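# Hang the lantern on the rail by its red wire

## Task

Get the lantern suspended from the rail by its red wire, with the lantern hanging free and not resting on or touching the table.

## Robot and tools

Robot: two arms, left_arm and right_arm, each ending in a two-finger parallel gripper with a wrist camera. In the scene frame the origin sits at table-top height midway between the arms, +x points out over the table, +z points up, and left_arm is on the +y side. Measured bases: left_arm at (+0.013, +0.359, +0.020) m, right_arm at (-0.022, -0.346, +0.020) m, each turned about 1 degree about z. Results give each gripper's end_effector_position (metres) and end_effector_quat_wxyz in the scene frame. That position is the point between the pads when closed. Gripper axes: fingers point along +z, they open and close along y, and a block on the wrist sticks out about 10 cm toward +x.

The 18-number row (used by execute_actions and move): nine numbers for left_arm, then nine for right_arm, always all 18 even when one arm is idle. Per arm the order is dx, dy, dz, rx, ry, rz, gripper position, force_limit, speed. The six pose numbers are an offset, not a pose: they are measured along that arm's own Hand target axes, starting from the Hand target held when the action or move begins. Scale: 1.0 = 0.6 m or 180 degrees, range -1 to 1; rx, ry, rz form a single rotation vector. Sending the same offset twice moves the arm twice. Six zeros re-request the current Hand target. The last three numbers are absolute gripper commands; repeat your previous values to leave a gripper unchanged, because 0 is a real command.

Gripper numbers: position +1 is fully open (85 mm), about -0.8 brings the pads together, -1 closes until blocked. force_limit and speed, each -1 to 1, set grip strength and closing rate (about 20, 85, 150 mm/s at -1, 0, +1); a slow close at force_limit -1 gives roughly 30 N per pad on a 40 mm hard object, +1 about 100 N; a fast close from wider gives far more. To grip, send -1 and keep it; object_status 2 confirms a closed-on-object grip. Codes: 0 moving, 1 blocked while opening, 2 blocked while closing, 3 reached target or fully shut. A new force_limit or speed only applies after a position change of at least 0.01. position_measured is in counts: 3 open, 78 = 60 mm, 130 = 40 mm, 180 = 20 mm, 230 closed.

execute_actions(actions, cameras): actions is a list of actions; each action is up to 15 rows, one per 1/30 s step, and a short one repeats its last row. Every row counts from the action's start pose. Images come only with an empty actions list or when cameras names them (["all"] or names). Results also list some step positions.

move(target, speed, blend, stop_force, zero, blocking, cameras): target is one 18-number row or up to 15 rows, all offsets from the same starting Hand targets. Straight paths, no obstacle avoidance, max 10 s. speed: m/s, 0.002 to 1, default 0.25 (turns up to twice that in rad/s), one value or one per target. blend: corner rounding in m, default 0 (stop at each target). stop_force: 12 to 80 N, ends an arm's path when it feels that much push along its travel; unreliable for light touches, for turning grippers, or near stretched or straight-wrist poses; omit it when backing off a contact. zero (default true) re-zeroes the force before the move. blocking=false returns early (not with stop_force). The result adds a move: line such as done, off_target, moving, held or fault, plus limits (paced = pose clipped, held = steps withheld). Give every target in a list the same gripper numbers.

wait(seconds 0 to 10) lets things run holding commands. stop brakes a running move. zoom_image(camera, region [x0, y0, x1, y1] in pixels, up to 504 each way) enlarges the newest image of one camera. finished_scene(scene) ends the current scene, given its number; the lantern must stay hung with no help.

Cameras: cam_high, cam_low, cam_pegs, cam_rail, cam_left_wrist, cam_right_wrist, all 672x504. Calibration is given; fixed cameras may have shifted up to about 2.3 degrees and 9 mm.

Controller behaviour: each step the commanded pose is clipped to within 70 mm and 16 degrees of the measured one; Hand target in results is that clipped command, and the gripper may sit short of it, so send the remaining distance as an offset. A clearance check blocks commands bringing the arms too close, but not fully. Flange force reports outside force in the gripper's axes (includes held weight; noisy; may say no reading).

Avoid: a fault stops an arm for 10 s if any outside force reaches 150 N or joint torque reaches its limit (144 N m for waist, shoulder, elbow; 36 for forearm roll, wrist pitch, wrist roll). Arms are stiff, so aiming even slightly beyond a firm contact can trip this; approach slowly. Any real contact or squeeze between the two arms, including gripping the other arm's fingers, can end the scene as failed. Do not drop the lantern, let it fall far, release it while swinging, or let anything leave the table. Do not slam fixed objects or grip hard on something still supported. Long holding, stretched arms or pushing at unreachable poses heat motors (MOTOR HOT, then an OVER-TEMPERATURE FAULT lasting 30 to 60 s). Loose objects may get small random pushes.

Each tool is called after ">>>" in YAML: its name, and indented under it one key for each argument.

## Session

>>> execute_actions:
  actions: []

Scene clock: 0.00 s.
left_arm: end_effector_position=(+0.2070, +1.0431, +0.2014) position_measured=3 object_status=3 end_effector_quat_wxyz=(-0.183, +0.662, +0.473, +0.551) | right_arm: end_effector_position=(+0.1633, -0.6196, +0.3473) position_measured=3 object_status=3 end_effector_quat_wxyz=(+0.564, -0.543, -0.484, -0.390)
Joint positions: left_arm=[1.3 0.279 -0.626 2.59 -0.632 0.649] | right_arm=[-1.113 0.561 0.374 -0.986 -2.709 -1.201]
Joint velocities: within noise
Flange force (N): no reading
Hand target: left_arm +0.2070, +1.0431, +0.2014; -0.183, +0.662, +0.473, +0.551 | right_arm +0.1633, -0.6196, +0.3473; +0.564, -0.543, -0.484, -0.390
Tool commands: left_gripper/position=+1.0 left_gripper/force_limit=+1.0 left_gripper/speed=+1.0 right_gripper/position=+1.0 right_gripper/force_limit=+1.0 right_gripper/speed=+1.0

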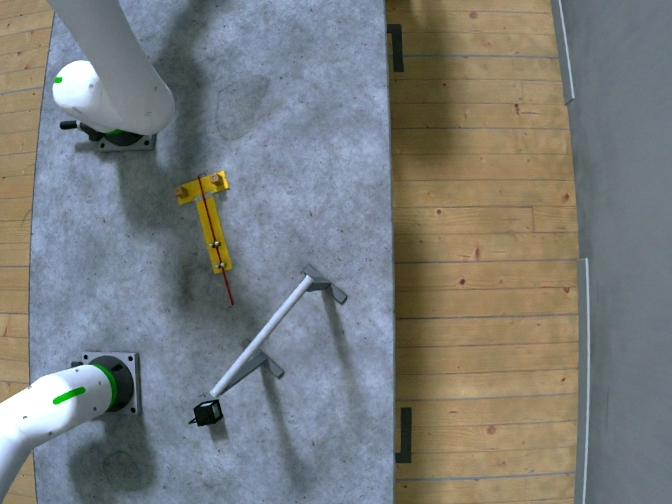

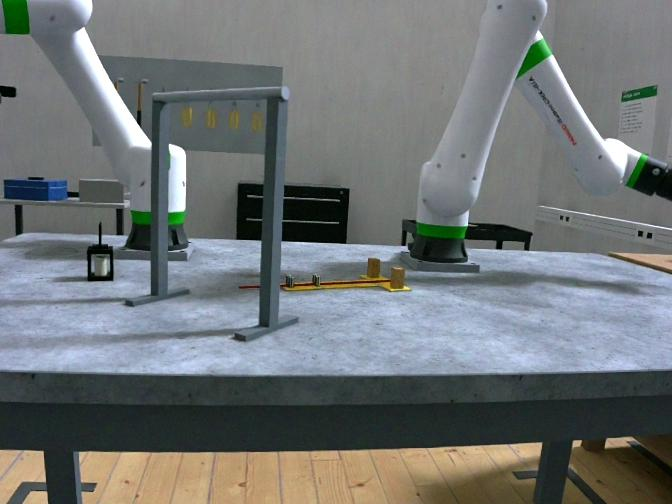

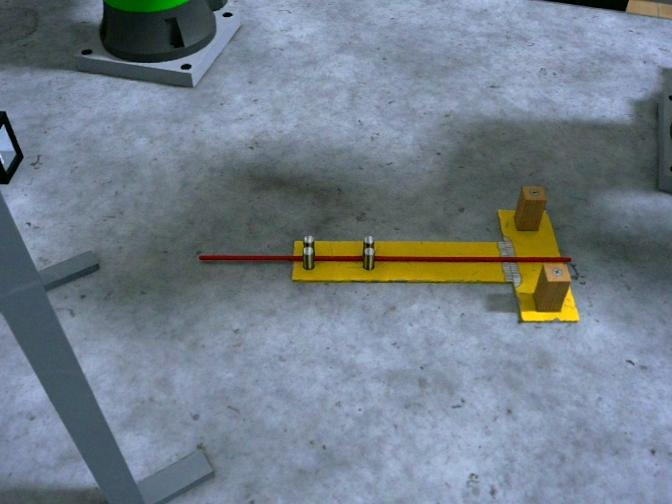

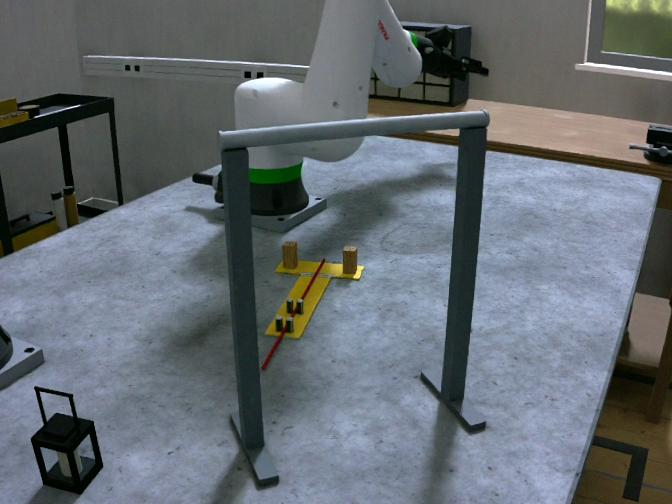

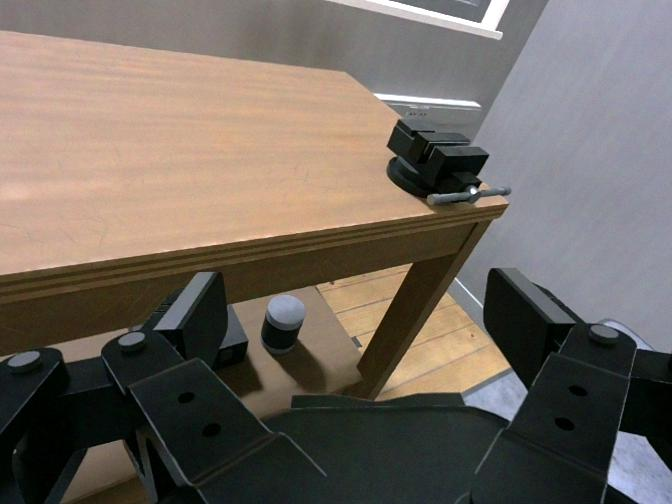

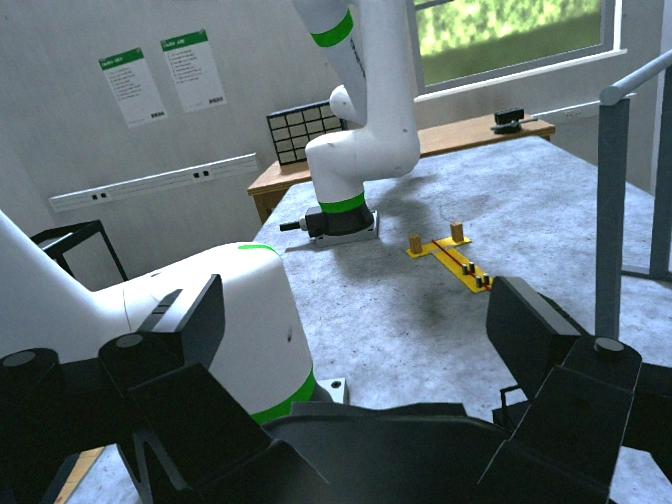

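>>> zoom_image:
  camera: "cam_pegs"
  region: [180, 160, 600, 350]

>>> zoom_image:
  camera: "cam_rail"
  region: [220, 220, 400, 390]

>>> zoom_image:
  camera: "cam_rail"
  region: [10, 370, 130, 500]

>>> zoom_image:
  camera: "cam_low"
  region: [60, 200, 440, 350]

>>> zoom_image:
  camera: "cam_high"
  region: [150, 150, 360, 440]

Scaled by 1.200 from the camera's 672x504 image, which has a finer 960x720 frame.

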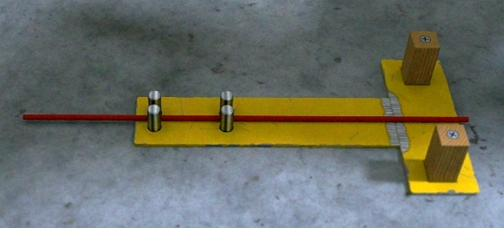

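Scaled by 2.800 from the camera's 672x504 image, which has a finer 960x720 frame.

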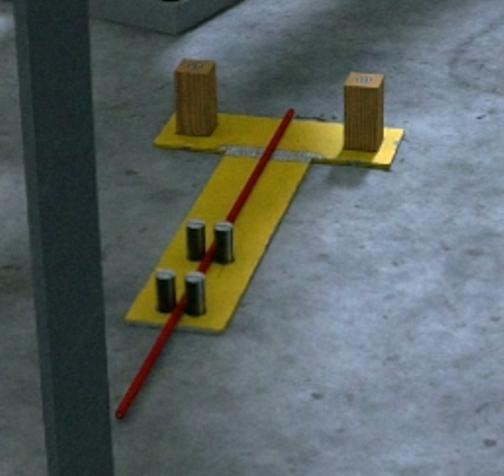

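Scaled by 3.877 from the camera's 672x504 image, which has a finer 960x720 frame.

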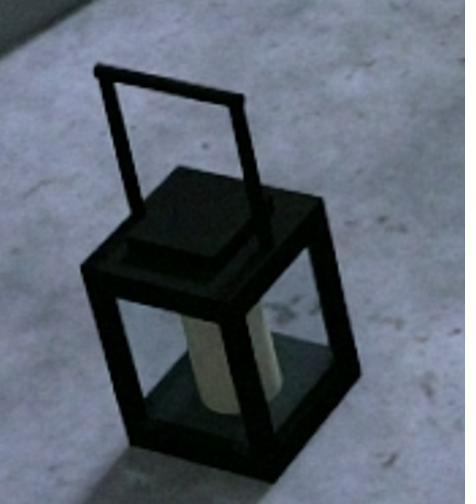

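Scaled by 1.326 from the camera's 672x504 image, which has a finer 960x720 frame.

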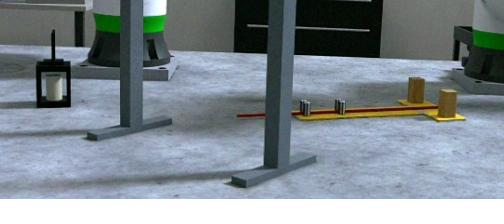

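Scaled by 1.738 from the camera's 672x504 image, which has a finer 960x720 frame.

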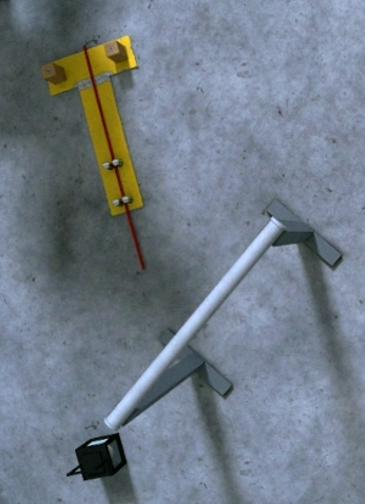

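>>> move:
  target:
    - [0,0,0,0,0,0,1,1,1,0.126,0.0147,0.5256,-0.0106,-0.2415,-0.05,1,1,1]
    - [0,0,0,0,0,0,1,1,1,-0.03,0.351,0.848,-0.0212,-0.483,-0.0991,1,1,1]
  blend: 0.05
  cameras: ["all"]

Scene clock: 97.60 s.
left_arm: end_effector_position=(+0.2070, +1.0431, +0.2014) position_measured=3 object_status=3 end_effector_quat_wxyz=(-0.183, +0.662, +0.473, +0.551) | right_arm: end_effector_position=(+0.3007, -0.0949, +0.2503) position_measured=3 object_status=3 end_effector_quat_wxyz=(-0.001, +0.604, +0.797, +0.000)
Joint positions: left_arm=[1.3 0.279 -0.626 2.59 -0.632 0.649] | right_arm=[0.961 -0.098 -0.215 -0.001 -1.453 -2.282]
Flange force (N): left_arm=[-3.6 7.1 -4.2] | right_arm=[-0.2 -0.8 4.1]
Hand target: left_arm +0.2070, +1.0431, +0.2014; -0.183, +0.662, +0.473, +0.551 | right_arm +0.3007, -0.0949, +0.2503; -0.001, +0.604, +0.797, +0.000
Off the commanded pose: left_arm 0.000 m, 0 deg | right_arm 0.000 m, 0 deg.
move: done
camera_calibration:
cam_right_wrist: T_world_to_cam=[[0.956648, 0.290046, 0.0264189, -0.256971], [0.26368, -0.901051, 0.344354, -0.235969], [0.123683, -0.32246, -0.938468, 0.301433], [0, 0, 0, 1]] pos_world=[0.270769, -0.0408866, 0.370931]

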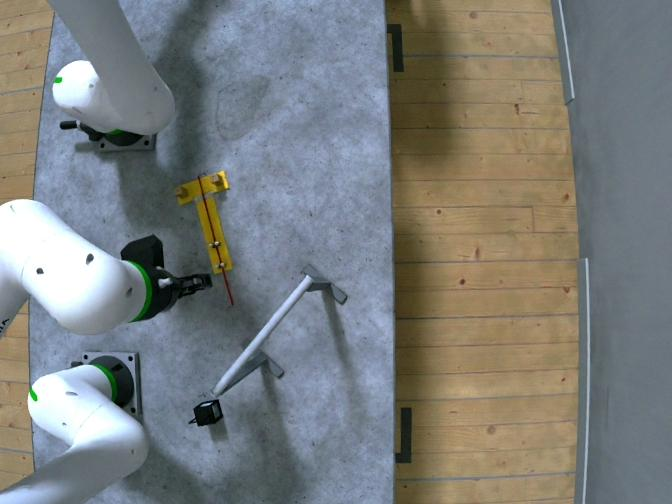

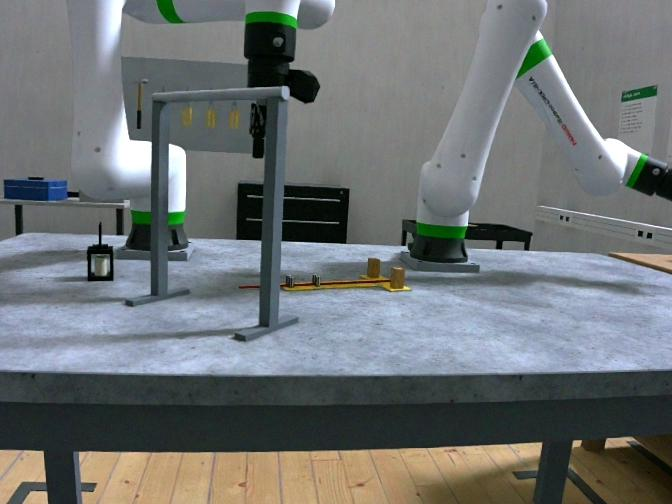

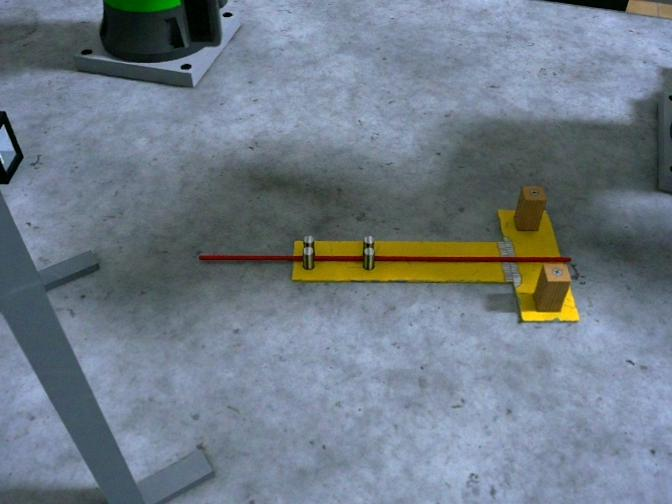

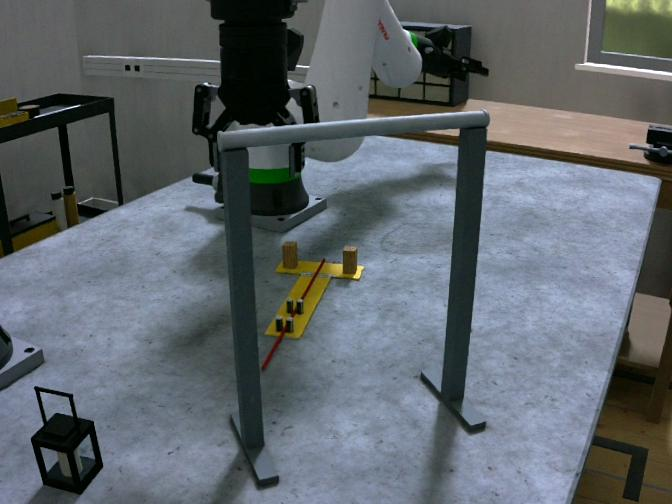

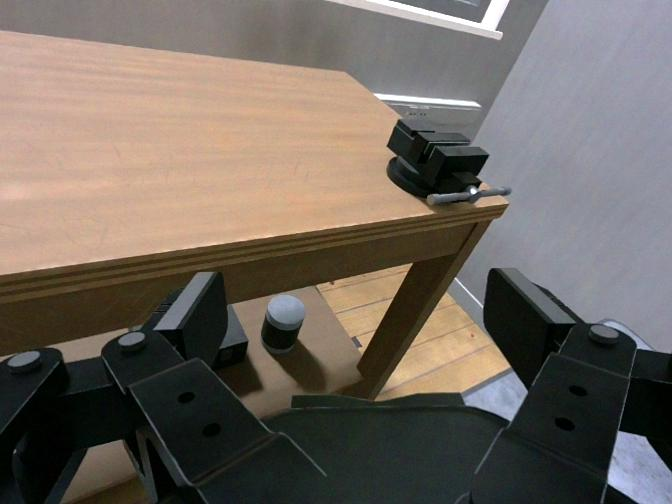

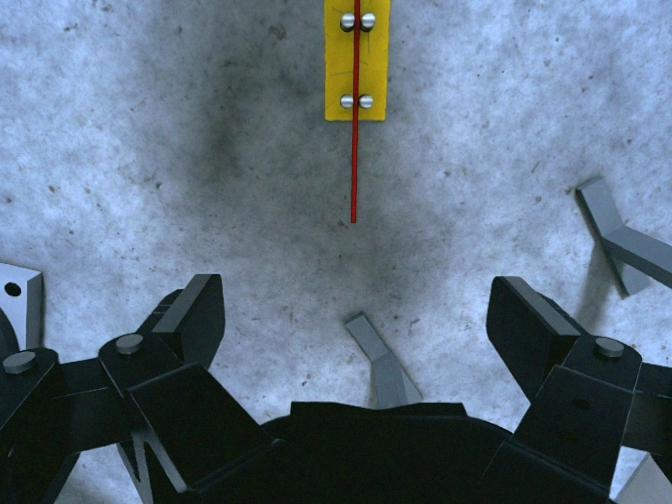

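>>> move:
  target: [0,0,0,0,0,0,1,1,1,-0.0165,0.027,0.317,0,0,0,-0.38,0,0]
  cameras: ["cam_pegs","cam_rail","cam_right_wrist"]

Scene clock: 111.97 s.
left_arm: end_effector_position=(+0.2070, +1.0431, +0.2014) position_measured=3 object_status=3 end_effector_quat_wxyz=(-0.183, +0.662, +0.473, +0.551) | right_arm: end_effector_position=(+0.3188, -0.0999, +0.0601) position_measured=177 object_status=3 end_effector_quat_wxyz=(-0.001, +0.604, +0.797, +0.000)
Joint positions: left_arm=[1.3 0.279 -0.626 2.59 -0.632 0.649] | right_arm=[0.916 0.104 -0.488 -0.002 -0.978 -2.236]
Flange force (N): left_arm=[-3.5 7.0 -4.5] | right_arm=[-0.9 -3.0 4.0]
Hand target: left_arm +0.2070, +1.0431, +0.2014; -0.183, +0.662, +0.473, +0.551 | right_arm +0.3188, -0.0998, +0.0601; -0.001, +0.604, +0.797, +0.000
Off the commanded pose: left_arm 0.000 m, 0 deg | right_arm 0.000 m, 0 deg.
move: done
camera_calibration:
cam_right_wrist: T_world_to_cam=[[0.95667, 0.289995, 0.0261745, -0.267708], [0.263695, -0.901001, 0.344474, -0.179623], [0.123479, -0.322646, -0.938431, 0.119081], [0, 0, 0, 1]] pos_world=[0.28877, -0.0457854, 0.180632]
Images, in order (width x height): cam_pegs 672x504, cam_rail 672x504, cam_right_wrist 672x504.

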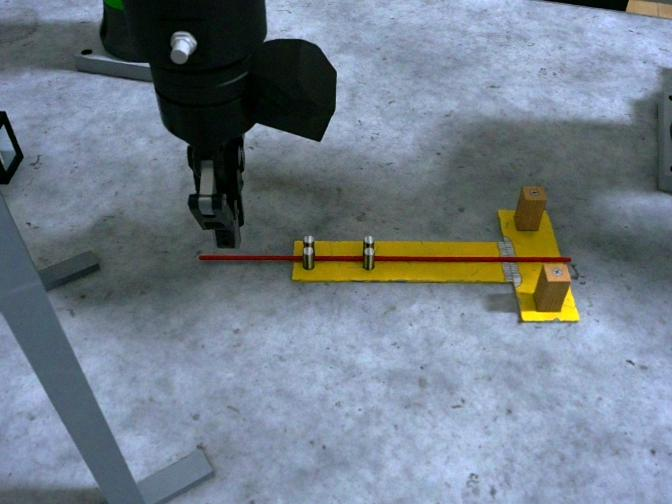

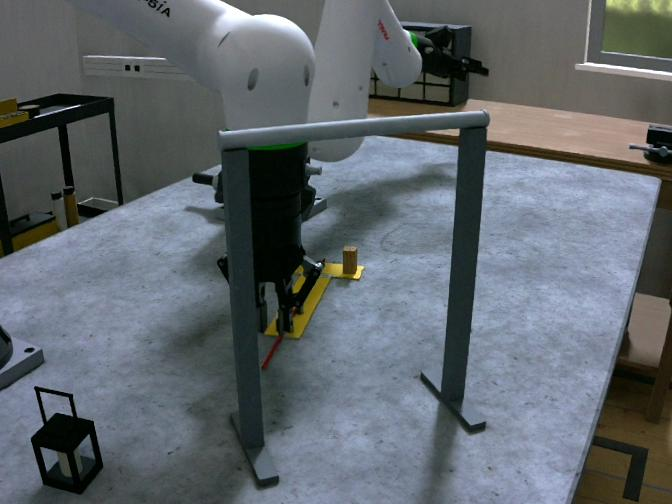

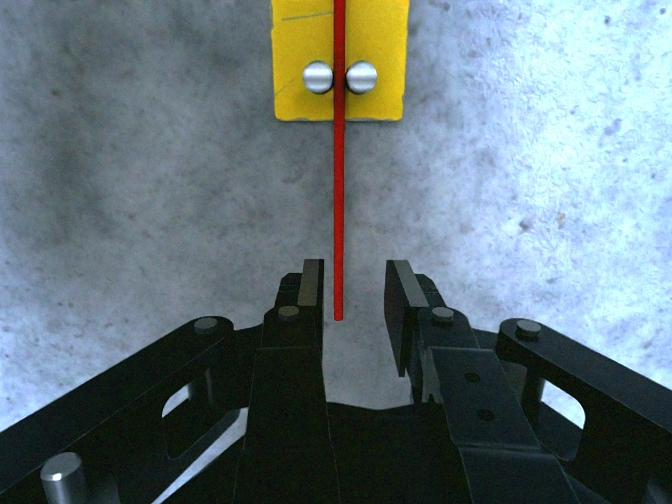

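>>> move:
  target:
    - [0,0,0,0,0,0,1,1,1,0.01,-0.008,0.045,0,0,0,-0.38,0,0]
    - [0,0,0,0,0,0,1,1,1,0.01,-0.008,0.078,0,0,0,-0.38,0,0]
  speed: [0.08,0.012]
  stop_force: 14
  cameras: ["cam_pegs","cam_right_wrist"]

Scene clock: 122.30 s.
left_arm: end_effector_position=(+0.2070, +1.0431, +0.2014) position_measured=3 object_status=3 end_effector_quat_wxyz=(-0.183, +0.662, +0.473, +0.551) | right_arm: end_effector_position=(+0.3126, -0.0953, +0.0197) position_measured=177 object_status=3 end_effector_quat_wxyz=(-0.001, +0.604, +0.797, +0.000)
Joint positions: left_arm=[1.3 0.279 -0.626 2.59 -0.632 0.649] | right_arm=[0.936 0.167 -0.533 -0.002 -0.87 -2.256]
Flange force (N): left_arm=[-3.7 7.3 -3.7] | right_arm=[-4.3 -13.1 -46.9]
Hand target: left_arm +0.2070, +1.0431, +0.2014; -0.183, +0.662, +0.473, +0.551 | right_arm +0.3126, -0.0953, +0.0197; -0.001, +0.604, +0.797, +0.000 (not the last commanded pose)
Off the commanded pose: left_arm 0.000 m, 0 deg | right_arm 0.006 m, 0 deg.
move: contact (right_arm); path passed 1 of 2 targets
camera_calibration:
cam_right_wrist: T_world_to_cam=[[0.956655, 0.290033, 0.0262918, -0.262066], [0.263701, -0.901022, 0.344414, -0.159956], [0.123581, -0.322553, -0.93845, 0.083489], [0, 0, 0, 1]] pos_world=[0.28257, -0.041186, 0.140331]
Images, in order (width x height): cam_pegs 672x504, cam_right_wrist 672x504.

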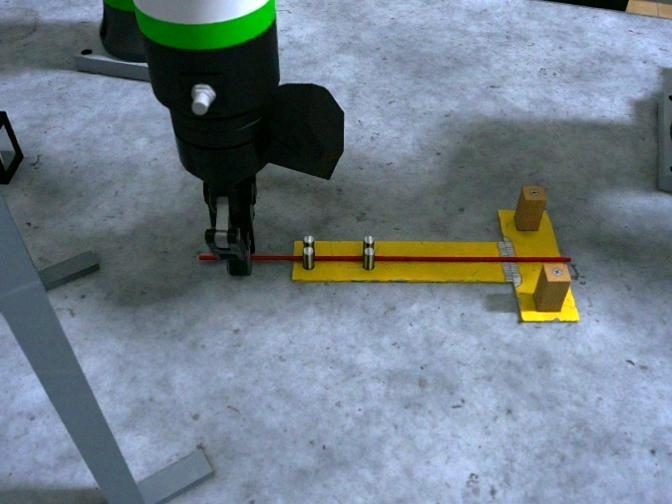

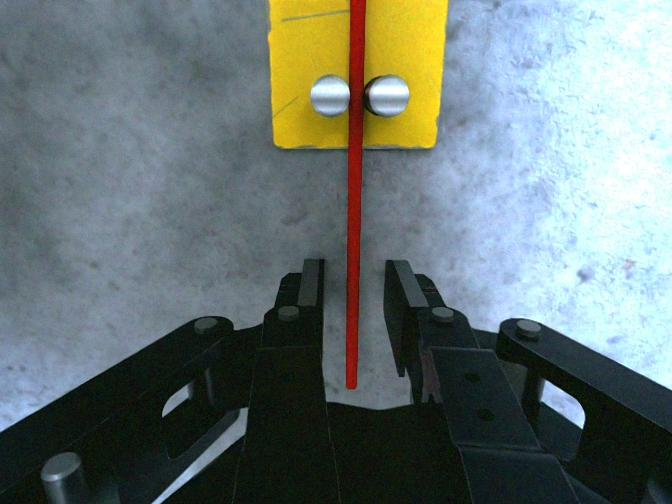

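>>> move:
  target:
    - [0,0,0,0,0,0,1,1,1,0,0,-0.07,0,0,0,-0.38,0,0]
    - [0,0,0,0,0,0,1,1,1,0,0,-0.07,0,0,-0.5,-0.38,0,0]
    - [0,0,0,0,0,0,1,1,1,0,0,-0.06,0,0,-1,-0.38,0,0]
  speed: 0.6
  blend: 0.01
  cameras: ["cam_pegs","cam_right_wrist"]

Scene clock: 141.73 s.
left_arm: end_effector_position=(+0.2070, +1.0431, +0.2014) position_measured=3 object_status=3 end_effector_quat_wxyz=(-0.183, +0.662, +0.473, +0.551) | right_arm: end_effector_position=(+0.3126, -0.0953, +0.0557) position_measured=177 object_status=3 end_effector_quat_wxyz=(+0.000, +0.797, -0.604, -0.001)
Joint positions: left_arm=[1.3 0.279 -0.626 2.59 -0.632 0.649] | right_arm=[0.936 0.105 -0.499 -0.001 -0.965 0.886]
Flange force (N): left_arm=[-3.5 7.2 -4.0] | right_arm=[0.7 2.2 3.0]
Hand target: left_arm +0.2070, +1.0431, +0.2014; -0.183, +0.662, +0.473, +0.551 | right_arm +0.3126, -0.0953, +0.0557; +0.000, +0.797, -0.604, -0.001
Off the commanded pose: left_arm 0.000 m, 0 deg | right_arm 0.000 m, 0 deg.
move: done
camera_calibration:
cam_right_wrist: T_world_to_cam=[[-0.956622, -0.29011, 0.0266683, 0.279763], [-0.263304, 0.900131, 0.347038, 0.163802], [-0.124684, 0.324962, -0.937472, 0.256476], [0, 0, 0, 1]] pos_world=[0.342736, -0.149626, 0.176133]
Images, in order (width x height): cam_pegs 672x504, cam_right_wrist 672x504.

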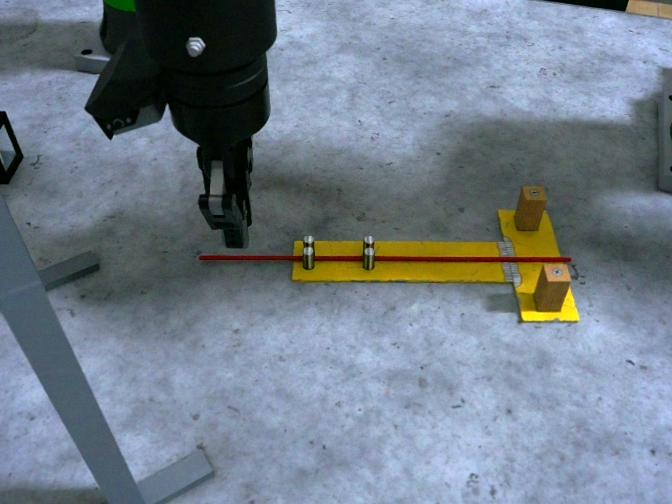

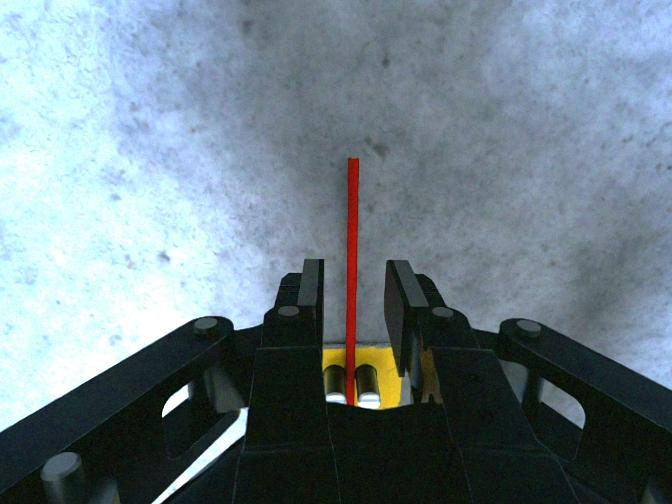

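>>> move:
  target:
    - [0,0,0,0,0,0,1,1,1,0,0,0,0,0,0,-0.55,0,0]
    - [0,0,0,0,0,0,1,1,1,0,0,0.0542,0,0,0,-0.55,0,0]
  speed: 0.04
  cameras: ["cam_pegs","cam_right_wrist"]

>>> move:
  target:
    - [0,0,0,0,0,0,1,1,1,-0.0135,0.0508,0,0,0,0.1667,-0.55,0,0]
    - [0,0,0,0,0,0,1,1,1,-0.048,0.0855,-0.001,0,0,0.3333,-0.55,0,0]
  speed: 0.25
  blend: 0.01
  cameras: ["cam_pegs","cam_right_wrist"]

Scene clock: 158.60 s.
left_arm: end_effector_position=(+0.2070, +1.0431, +0.2014) position_measured=3 object_status=3 end_effector_quat_wxyz=(-0.183, +0.662, +0.473, +0.551) | right_arm: end_effector_position=(+0.3126, -0.0953, +0.0232) position_measured=199 object_status=3 end_effector_quat_wxyz=(+0.000, +0.797, -0.604, -0.001)
Joint positions: left_arm=[1.3 0.279 -0.626 2.59 -0.632 0.649] | right_arm=[0.936 0.16 -0.53 -0.002 -0.879 0.886]
Flange force (N): left_arm=[-3.5 7.0 -3.7] | right_arm=[0.4 1.4 3.0]
Hand target: left_arm +0.2070, +1.0431, +0.2014; -0.183, +0.662, +0.473, +0.551 | right_arm +0.3126, -0.0953, +0.0232; +0.000, +0.797, -0.604, -0.001
Off the commanded pose: left_arm 0.000 m, 0 deg | right_arm 0.000 m, 0 deg.
move: done
camera_calibration:
cam_right_wrist: T_world_to_cam=[[-0.956682, -0.289905, 0.0267174, 0.280675], [-0.263084, 0.900164, 0.34712, 0.175], [-0.124682, 0.325054, -0.93744, 0.226017], [0, 0, 0, 1]] pos_world=[0.342737, -0.149627, 0.143633]
Images, in order (width x height): cam_pegs 672x504, cam_right_wrist 672x504.

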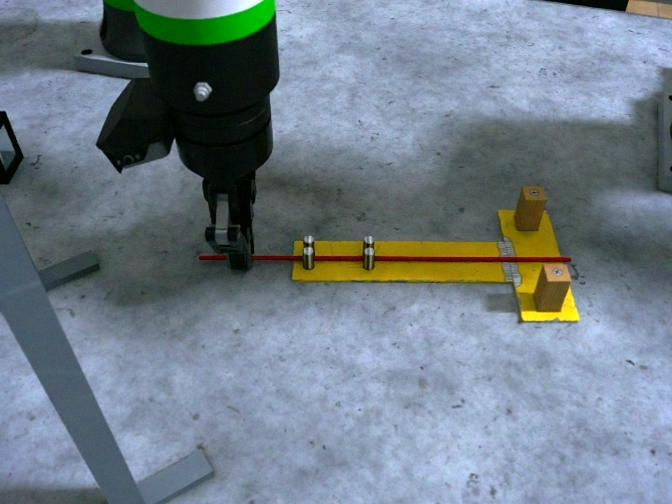

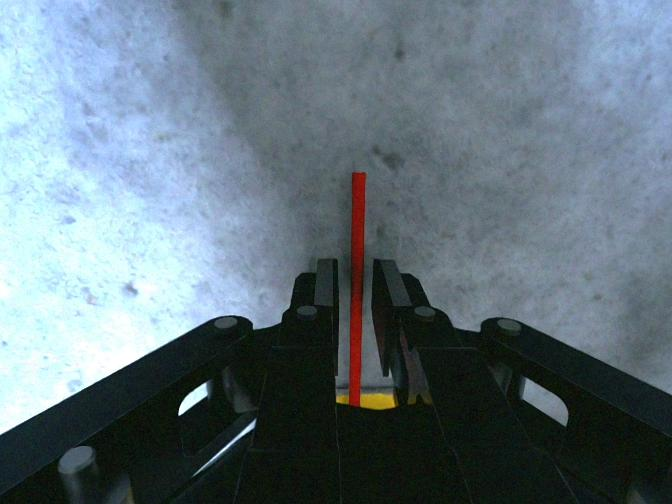

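Scene clock: 161.17 s.
left_arm: end_effector_position=(+0.2070, +1.0431, +0.2014) position_measured=3 object_status=3 end_effector_quat_wxyz=(-0.183, +0.662, +0.473, +0.551) | right_arm: end_effector_position=(+0.2554, -0.0814, +0.0239) position_measured=199 object_status=3 end_effector_quat_wxyz=(+0.000, -0.388, +0.922, +0.001)
Joint positions: left_arm=[1.3 0.279 -0.626 2.59 -0.632 0.649] | right_arm=[1.084 0.077 -0.624 -0.001 -0.869 -0.31]
Flange force (N): left_arm=[-3.8 7.6 -3.9] | right_arm=[2.6 0.1 3.2]
Hand target: left_arm +0.2070, +1.0431, +0.2014; -0.183, +0.662, +0.473, +0.551 | right_arm +0.2554, -0.0814, +0.0239; +0.000, -0.388, +0.922, +0.001
Off the commanded pose: left_arm 0.000 m, 0 deg | right_arm 0.000 m, 0 deg.
move: done
camera_calibration:
cam_right_wrist: T_world_to_cam=[[-0.729564, 0.683343, 0.027901, 0.251179], [0.64835, 0.678068, 0.346216, -0.103644], [0.217666, 0.270676, -0.93774, 0.123115], [0, 0, 0, 1]] pos_world=[0.223651, -0.134688, 0.144325]
Images, in order (width x height): cam_pegs 672x504, cam_right_wrist 672x504.

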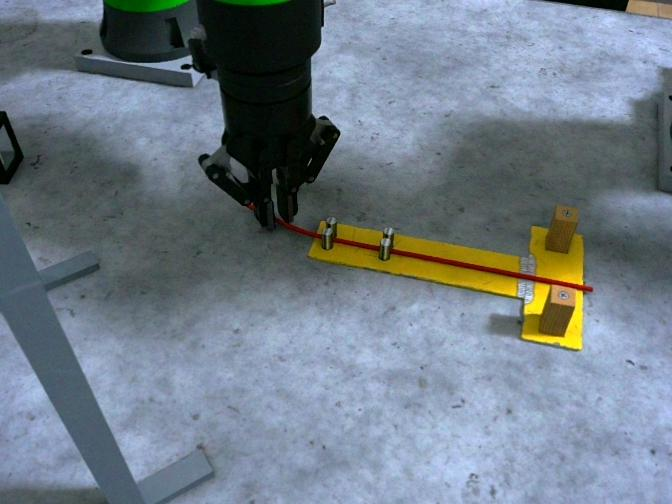

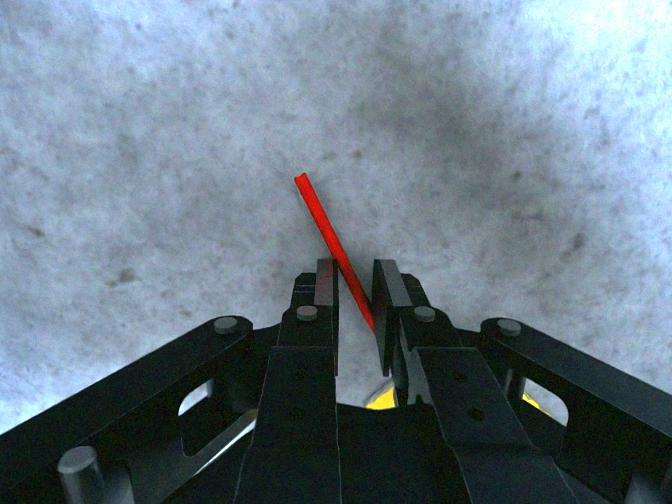

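>>> move:
  target: [-0.1068,0.6927,-0.465,0.1866,-0.35,-0.105,1,0,0,0,0,0,0,0,0,-0.55,0,0]
  speed: 0.5

>>> move:
  target: [-0.683,-0.351,0.217,0,0,0,0.2,0,0,0,0,0,0,0,0,-0.55,0,0]
  speed: 0.4
  cameras: ["cam_pegs","cam_left_wrist","cam_high"]

Scene clock: 206.50 s.
left_arm: end_effector_position=(+0.3998, +0.6011, +0.3503) position_measured=3 object_status=3 end_effector_quat_wxyz=(+0.000, +0.689, +0.725, +0.000) | right_arm: end_effector_position=(+0.2554, -0.0814, +0.0239) position_measured=199 object_status=3 end_effector_quat_wxyz=(+0.000, -0.388, +0.922, +0.001)
Joint positions: left_arm=[0.295 0.024 0.135 3.141 1.681 1.351] | right_arm=[1.085 0.077 -0.624 -0.001 -0.869 -0.31]
Flange force (N): left_arm=[-6.4 -2.9 5.3] | right_arm=[3.0 0.7 3.1]
Hand target: left_arm +0.3998, +0.6011, +0.3503; +0.000, +0.689, +0.725, +0.000 | right_arm +0.2554, -0.0814, +0.0239; +0.000, -0.388, +0.922, +0.001
Off the commanded pose: left_arm 0.000 m, 0 deg | right_arm 0.000 m, 0 deg.
move: done; limits=paced

Scene clock: 208.57 s.
left_arm: end_effector_position=(+0.2103, +0.1813, +0.2198) position_measured=104 object_status=3 end_effector_quat_wxyz=(+0.000, +0.689, +0.725, +0.000) | right_arm: end_effector_position=(+0.2554, -0.0814, +0.0239) position_measured=199 object_status=3 end_effector_quat_wxyz=(+0.000, -0.388, +0.922, +0.001)
Joint positions: left_arm=[-1.221 -0.503 -0.578 3.141 1.496 2.867] | right_arm=[1.085 0.077 -0.624 -0.001 -0.869 -0.31]
Flange force (N): left_arm=[-0.7 -8.4 3.9] | right_arm=[2.6 0.3 3.1]
Hand target: left_arm +0.2103, +0.1813, +0.2198; +0.000, +0.689, +0.725, +0.000 | right_arm +0.2554, -0.0814, +0.0239; +0.000, -0.388, +0.922, +0.001
Off the commanded pose: left_arm 0.000 m, 0 deg | right_arm 0.000 m, 0 deg.
move: done; limits=paced
camera_calibration:
cam_left_wrist: T_world_to_cam=[[0.998916, 0.0403808, 0.0231711, -0.218854], [0.0295681, -0.934694, 0.354222, 0.100245], [0.0359617, -0.353153, -0.934874, 0.390273], [0, 0, 0, 1]] pos_world=[0.201618, 0.240362, 0.334419]
Images, in order (width x height): cam_high 672x504, cam_pegs 672x504, cam_left_wrist 672x504.

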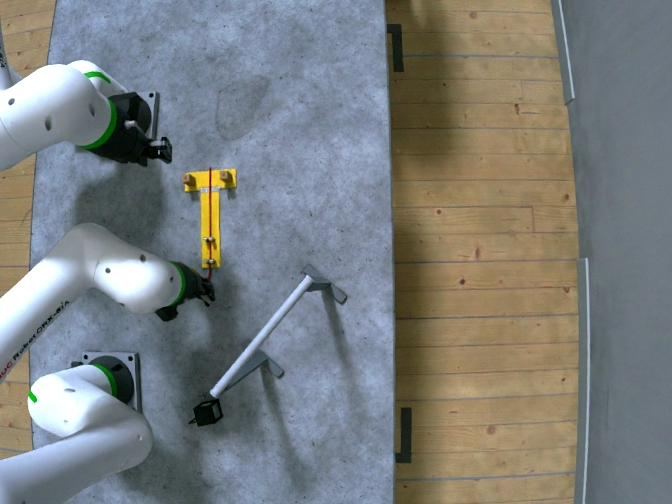

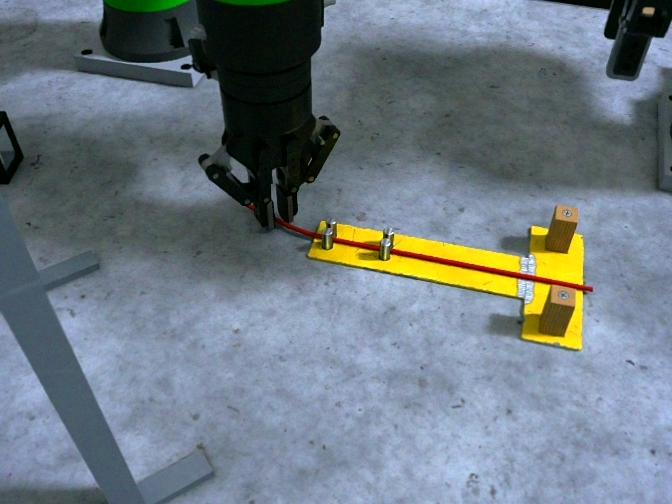

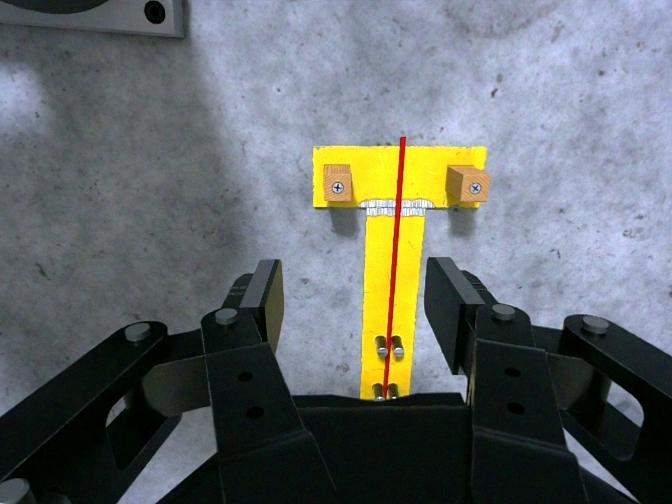

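>>> move:
  target: [0.0015,0.002,0.25,0,0,0,0.2,0,0,0,0,0,0,0,0,-0.55,0,0]
  cameras: ["cam_pegs","cam_left_wrist"]

Scene clock: 217.43 s.
left_arm: end_effector_position=(+0.2115, +0.1823, +0.0698) position_measured=104 object_status=3 end_effector_quat_wxyz=(+0.000, +0.689, +0.725, +0.000) | right_arm: end_effector_position=(+0.2554, -0.0814, +0.0239) position_measured=199 object_status=3 end_effector_quat_wxyz=(+0.000, -0.388, +0.922, +0.001)
Joint positions: left_arm=[-1.215 -0.364 -0.864 3.141 1.071 2.861] | right_arm=[1.085 0.077 -0.624 -0.001 -0.869 -0.31]
Flange force (N): left_arm=[1.7 -12.1 3.0] | right_arm=[2.5 0.4 3.0]
Hand target: left_arm +0.2115, +0.1823, +0.0698; +0.000, +0.689, +0.725, +0.000 | right_arm +0.2554, -0.0814, +0.0239; +0.000, -0.388, +0.922, +0.001
Off the commanded pose: left_arm 0.000 m, 0 deg | right_arm 0.000 m, 0 deg.
move: done
camera_calibration:
cam_left_wrist: T_world_to_cam=[[0.998916, 0.0403756, 0.023173, -0.216717], [0.0295625, -0.934694, 0.354222, 0.154275], [0.0359616, -0.353153, -0.934874, 0.250349], [0, 0, 0, 1]] pos_world=[0.202918, 0.241362, 0.184419]
Images, in order (width x height): cam_pegs 672x504, cam_left_wrist 672x504.

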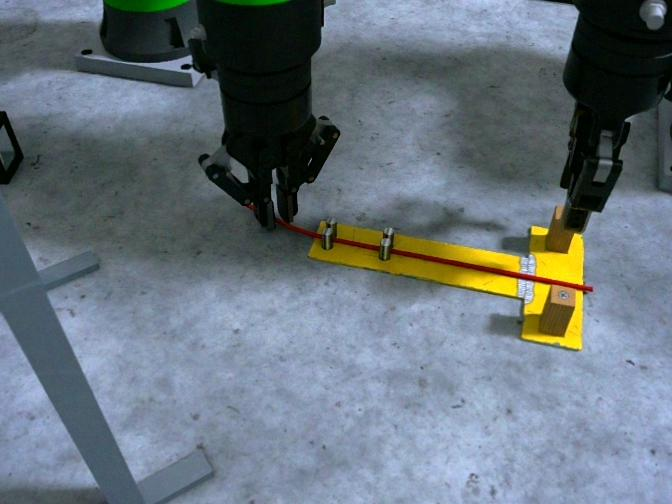

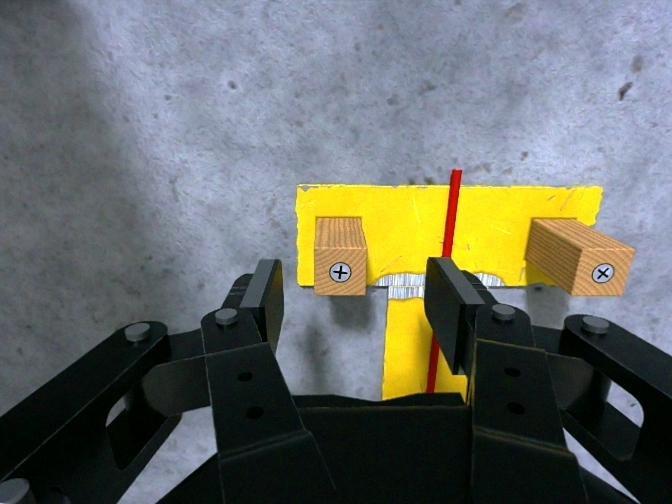

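>>> move:
  target:
    - [0,-0.0067,0.0,0,0,0,0.2,0,0,0,0,0,0,0,0,-0.55,0,0]
    - [0,-0.0067,0.066,0,0,0,0.2,0,0,0,0,0,0,0,0,-0.55,0,0]
  speed: 0.06
  stop_force: 15

>>> move:
  target: [0,0,0,0,0,0,-1,0,-1,0,0,0,0,0,0,-0.55,0,0]
  cameras: ["cam_pegs","cam_left_wrist","cam_right_wrist"]

Scene clock: 227.90 s.
left_arm: end_effector_position=(+0.2075, +0.1821, +0.0302) position_measured=104 object_status=3 end_effector_quat_wxyz=(+0.000, +0.689, +0.725, +0.000) | right_arm: end_effector_position=(+0.2554, -0.0814, +0.0239) position_measured=199 object_status=3 end_effector_quat_wxyz=(+0.000, -0.388, +0.922, +0.001)
Joint positions: left_arm=[-1.231 -0.292 -0.927 3.141 0.936 2.878] | right_arm=[1.085 0.077 -0.624 -0.001 -0.869 -0.31]
Flange force (N): left_arm=[0.3 -10.5 3.7] | right_arm=[3.0 0.4 3.1]
Hand target: left_arm +0.2075, +0.1821, +0.0302; +0.000, +0.689, +0.725, +0.000 | right_arm +0.2554, -0.0814, +0.0239; +0.000, -0.388, +0.922, +0.001
Off the commanded pose: left_arm 0.000 m, 0 deg | right_arm 0.000 m, 0 deg.
move: done

Scene clock: 229.77 s.
left_arm: end_effector_position=(+0.2075, +0.1821, +0.0302) position_measured=182 object_status=0 end_effector_quat_wxyz=(+0.000, +0.689, +0.725, +0.000) | right_arm: end_effector_position=(+0.2555, -0.0813, +0.0239) position_measured=199 object_status=3 end_effector_quat_wxyz=(+0.000, -0.388, +0.922, +0.001)
Joint positions: left_arm=[-1.231 -0.292 -0.927 3.141 0.935 2.878] | right_arm=[1.085 0.077 -0.624 -0.001 -0.869 -0.31]
Flange force (N): left_arm=[-0.8 -11.9 -14.6] | right_arm=[0.2 0.9 2.8]
Hand target: left_arm +0.2075, +0.1821, +0.0302; +0.000, +0.689, +0.725, +0.000 | right_arm +0.2554, -0.0814, +0.0239; +0.000, -0.388, +0.922, +0.001
Off the commanded pose: left_arm 0.000 m, 0 deg | right_arm 0.000 m, 0 deg.
move: done
camera_calibration:
cam_left_wrist: T_world_to_cam=[[0.998915, 0.040317, 0.0233016, -0.211799], [0.0294622, -0.934697, 0.354223, 0.168254], [0.0360612, -0.353153, -0.93487, 0.213381], [0, 0, 0, 1]] pos_world=[0.198918, 0.241162, 0.144819]
cam_right_wrist: T_world_to_cam=[[-0.729549, 0.683362, 0.0278325, 0.251188], [0.648335, 0.678051, 0.346277, -0.103651], [0.217761, 0.270671, -0.937719, 0.123091], [0, 0, 0, 1]] pos_world=[0.22365, -0.134688, 0.144326]
Images, in order (width x height): cam_pegs 672x504, cam_left_wrist 672x504, cam_right_wrist 672x504.

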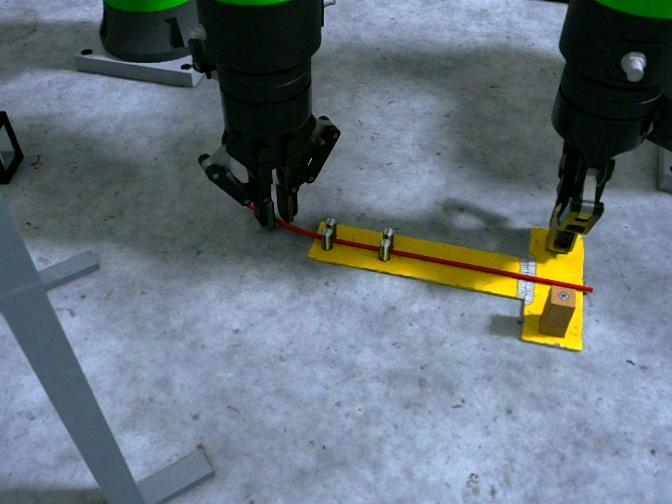

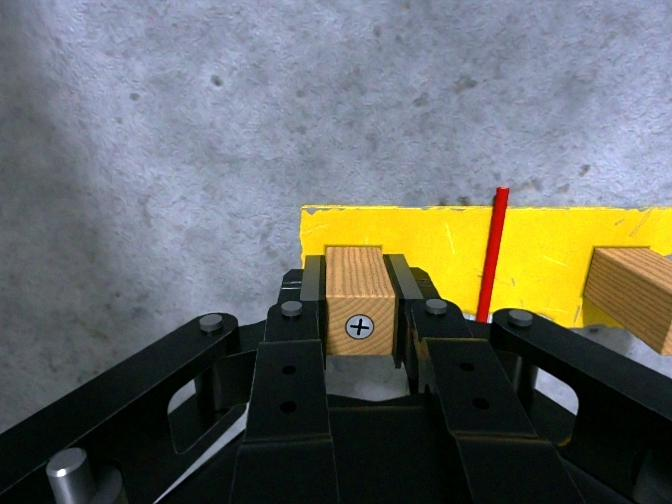

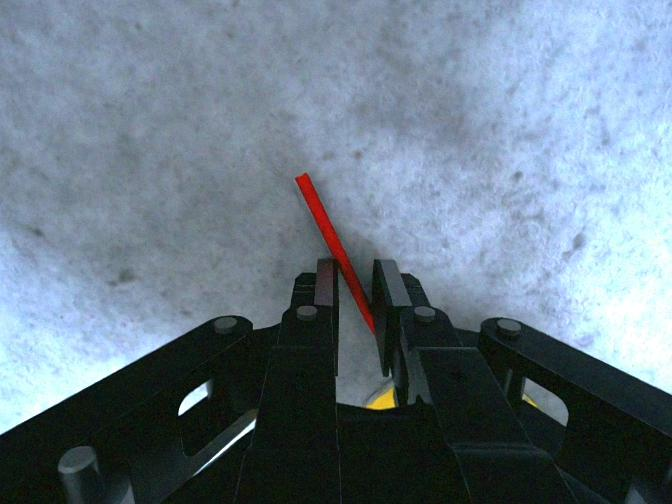

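>>> move:
  target:
    - [0,0,0,0,0,0,-1,0,-1,0,0,0,0,0,-0.144,-0.55,0,0]
    - [0,0,0,0,0,0,-1,0,-1,0,0,0,0,0,-0.144,-0.65,0,-1]

>>> move:
  target:
    - [0,0,0,0,0,0,-1,0,-1,-0.0013,0.0473,0,0,0,0.133,-0.65,0,-1]
    - [0,0,0,0,0,0,-1,0,-1,-0.022,0.0797,0,0,0,0.272,-0.65,0,-1]
    - [0,0,0,0,0,0,-1,0,-1,-0.053,0.1,-0.0025,0,0,0.411,-0.65,0,-1]
  blend: 0.008
  cameras: ["cam_pegs","cam_right_wrist"]

Scene clock: 260.83 s.
left_arm: end_effector_position=(+0.2075, +0.1821, +0.0302) position_measured=182 object_status=2 end_effector_quat_wxyz=(+0.000, +0.689, +0.725, +0.000) | right_arm: end_effector_position=(+0.2554, -0.0814, +0.0239) position_measured=211 object_status=0 end_effector_quat_wxyz=(+0.000, -0.585, +0.811, +0.001)
Joint positions: left_arm=[-1.231 -0.292 -0.927 3.141 0.936 2.878] | right_arm=[1.084 0.077 -0.624 -0.001 -0.869 0.142]
Flange force (N): left_arm=[-0.7 -11.6 -14.9] | right_arm=[2.2 -0.3 2.5]
Hand target: left_arm +0.2075, +0.1821, +0.0302; +0.000, +0.689, +0.725, +0.000 | right_arm +0.2554, -0.0814, +0.0239; +0.000, -0.585, +0.811, +0.001
Off the commanded pose: left_arm 0.000 m, 0 deg | right_arm 0.000 m, 0 deg.
move: done

Scene clock: 263.87 s.
left_arm: end_effector_position=(+0.2075, +0.1821, +0.0302) position_measured=182 object_status=2 end_effector_quat_wxyz=(+0.000, +0.689, +0.725, +0.000) | right_arm: end_effector_position=(+0.2086, -0.0323, +0.0255) position_measured=211 object_status=3 end_effector_quat_wxyz=(+0.000, +0.021, +1.000, +0.000)
Joint positions: left_arm=[-1.231 -0.292 -0.927 3.141 0.936 2.878] | right_arm=[1.255 0.089 -0.607 -0.001 -0.875 -1.319]
Flange force (N): left_arm=[1.9 -12.0 -16.4] | right_arm=[1.8 -6.5 0.9]
Hand target: left_arm +0.2075, +0.1821, +0.0302; +0.000, +0.689, +0.725, +0.000 | right_arm +0.2086, -0.0322, +0.0254; +0.000, +0.021, +1.000, +0.001
Off the commanded pose: left_arm 0.000 m, 0 deg | right_arm 0.000 m, 0 deg.
move: done
camera_calibration:
cam_right_wrist: T_world_to_cam=[[0.0206748, 0.999409, 0.02746, 0.0371293], [0.938135, -0.0288882, 0.345063, -0.190295], [0.345652, 0.0186271, -0.938178, 0.086638], [0, 0, 0, 1]] pos_world=[0.147808, -0.0442184, 0.145926]
Images, in order (width x height): cam_pegs 672x504, cam_right_wrist 672x504.

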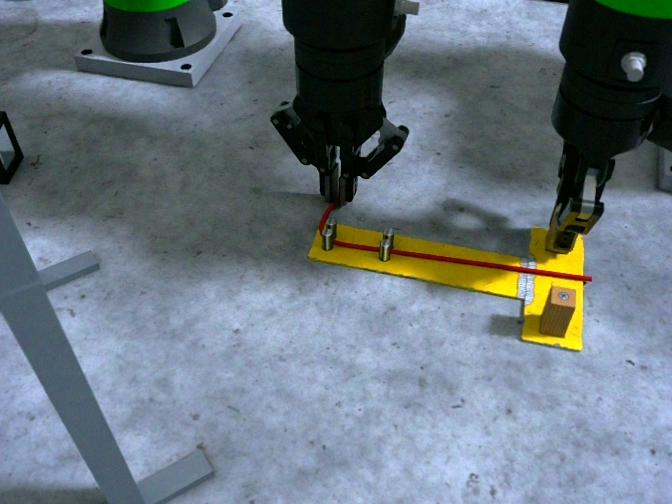

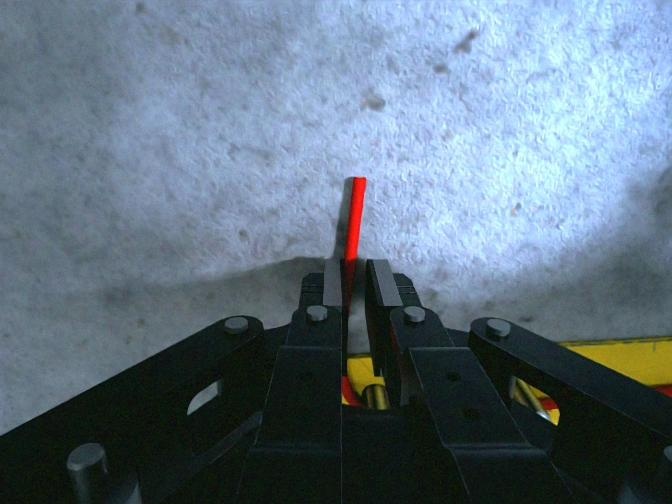

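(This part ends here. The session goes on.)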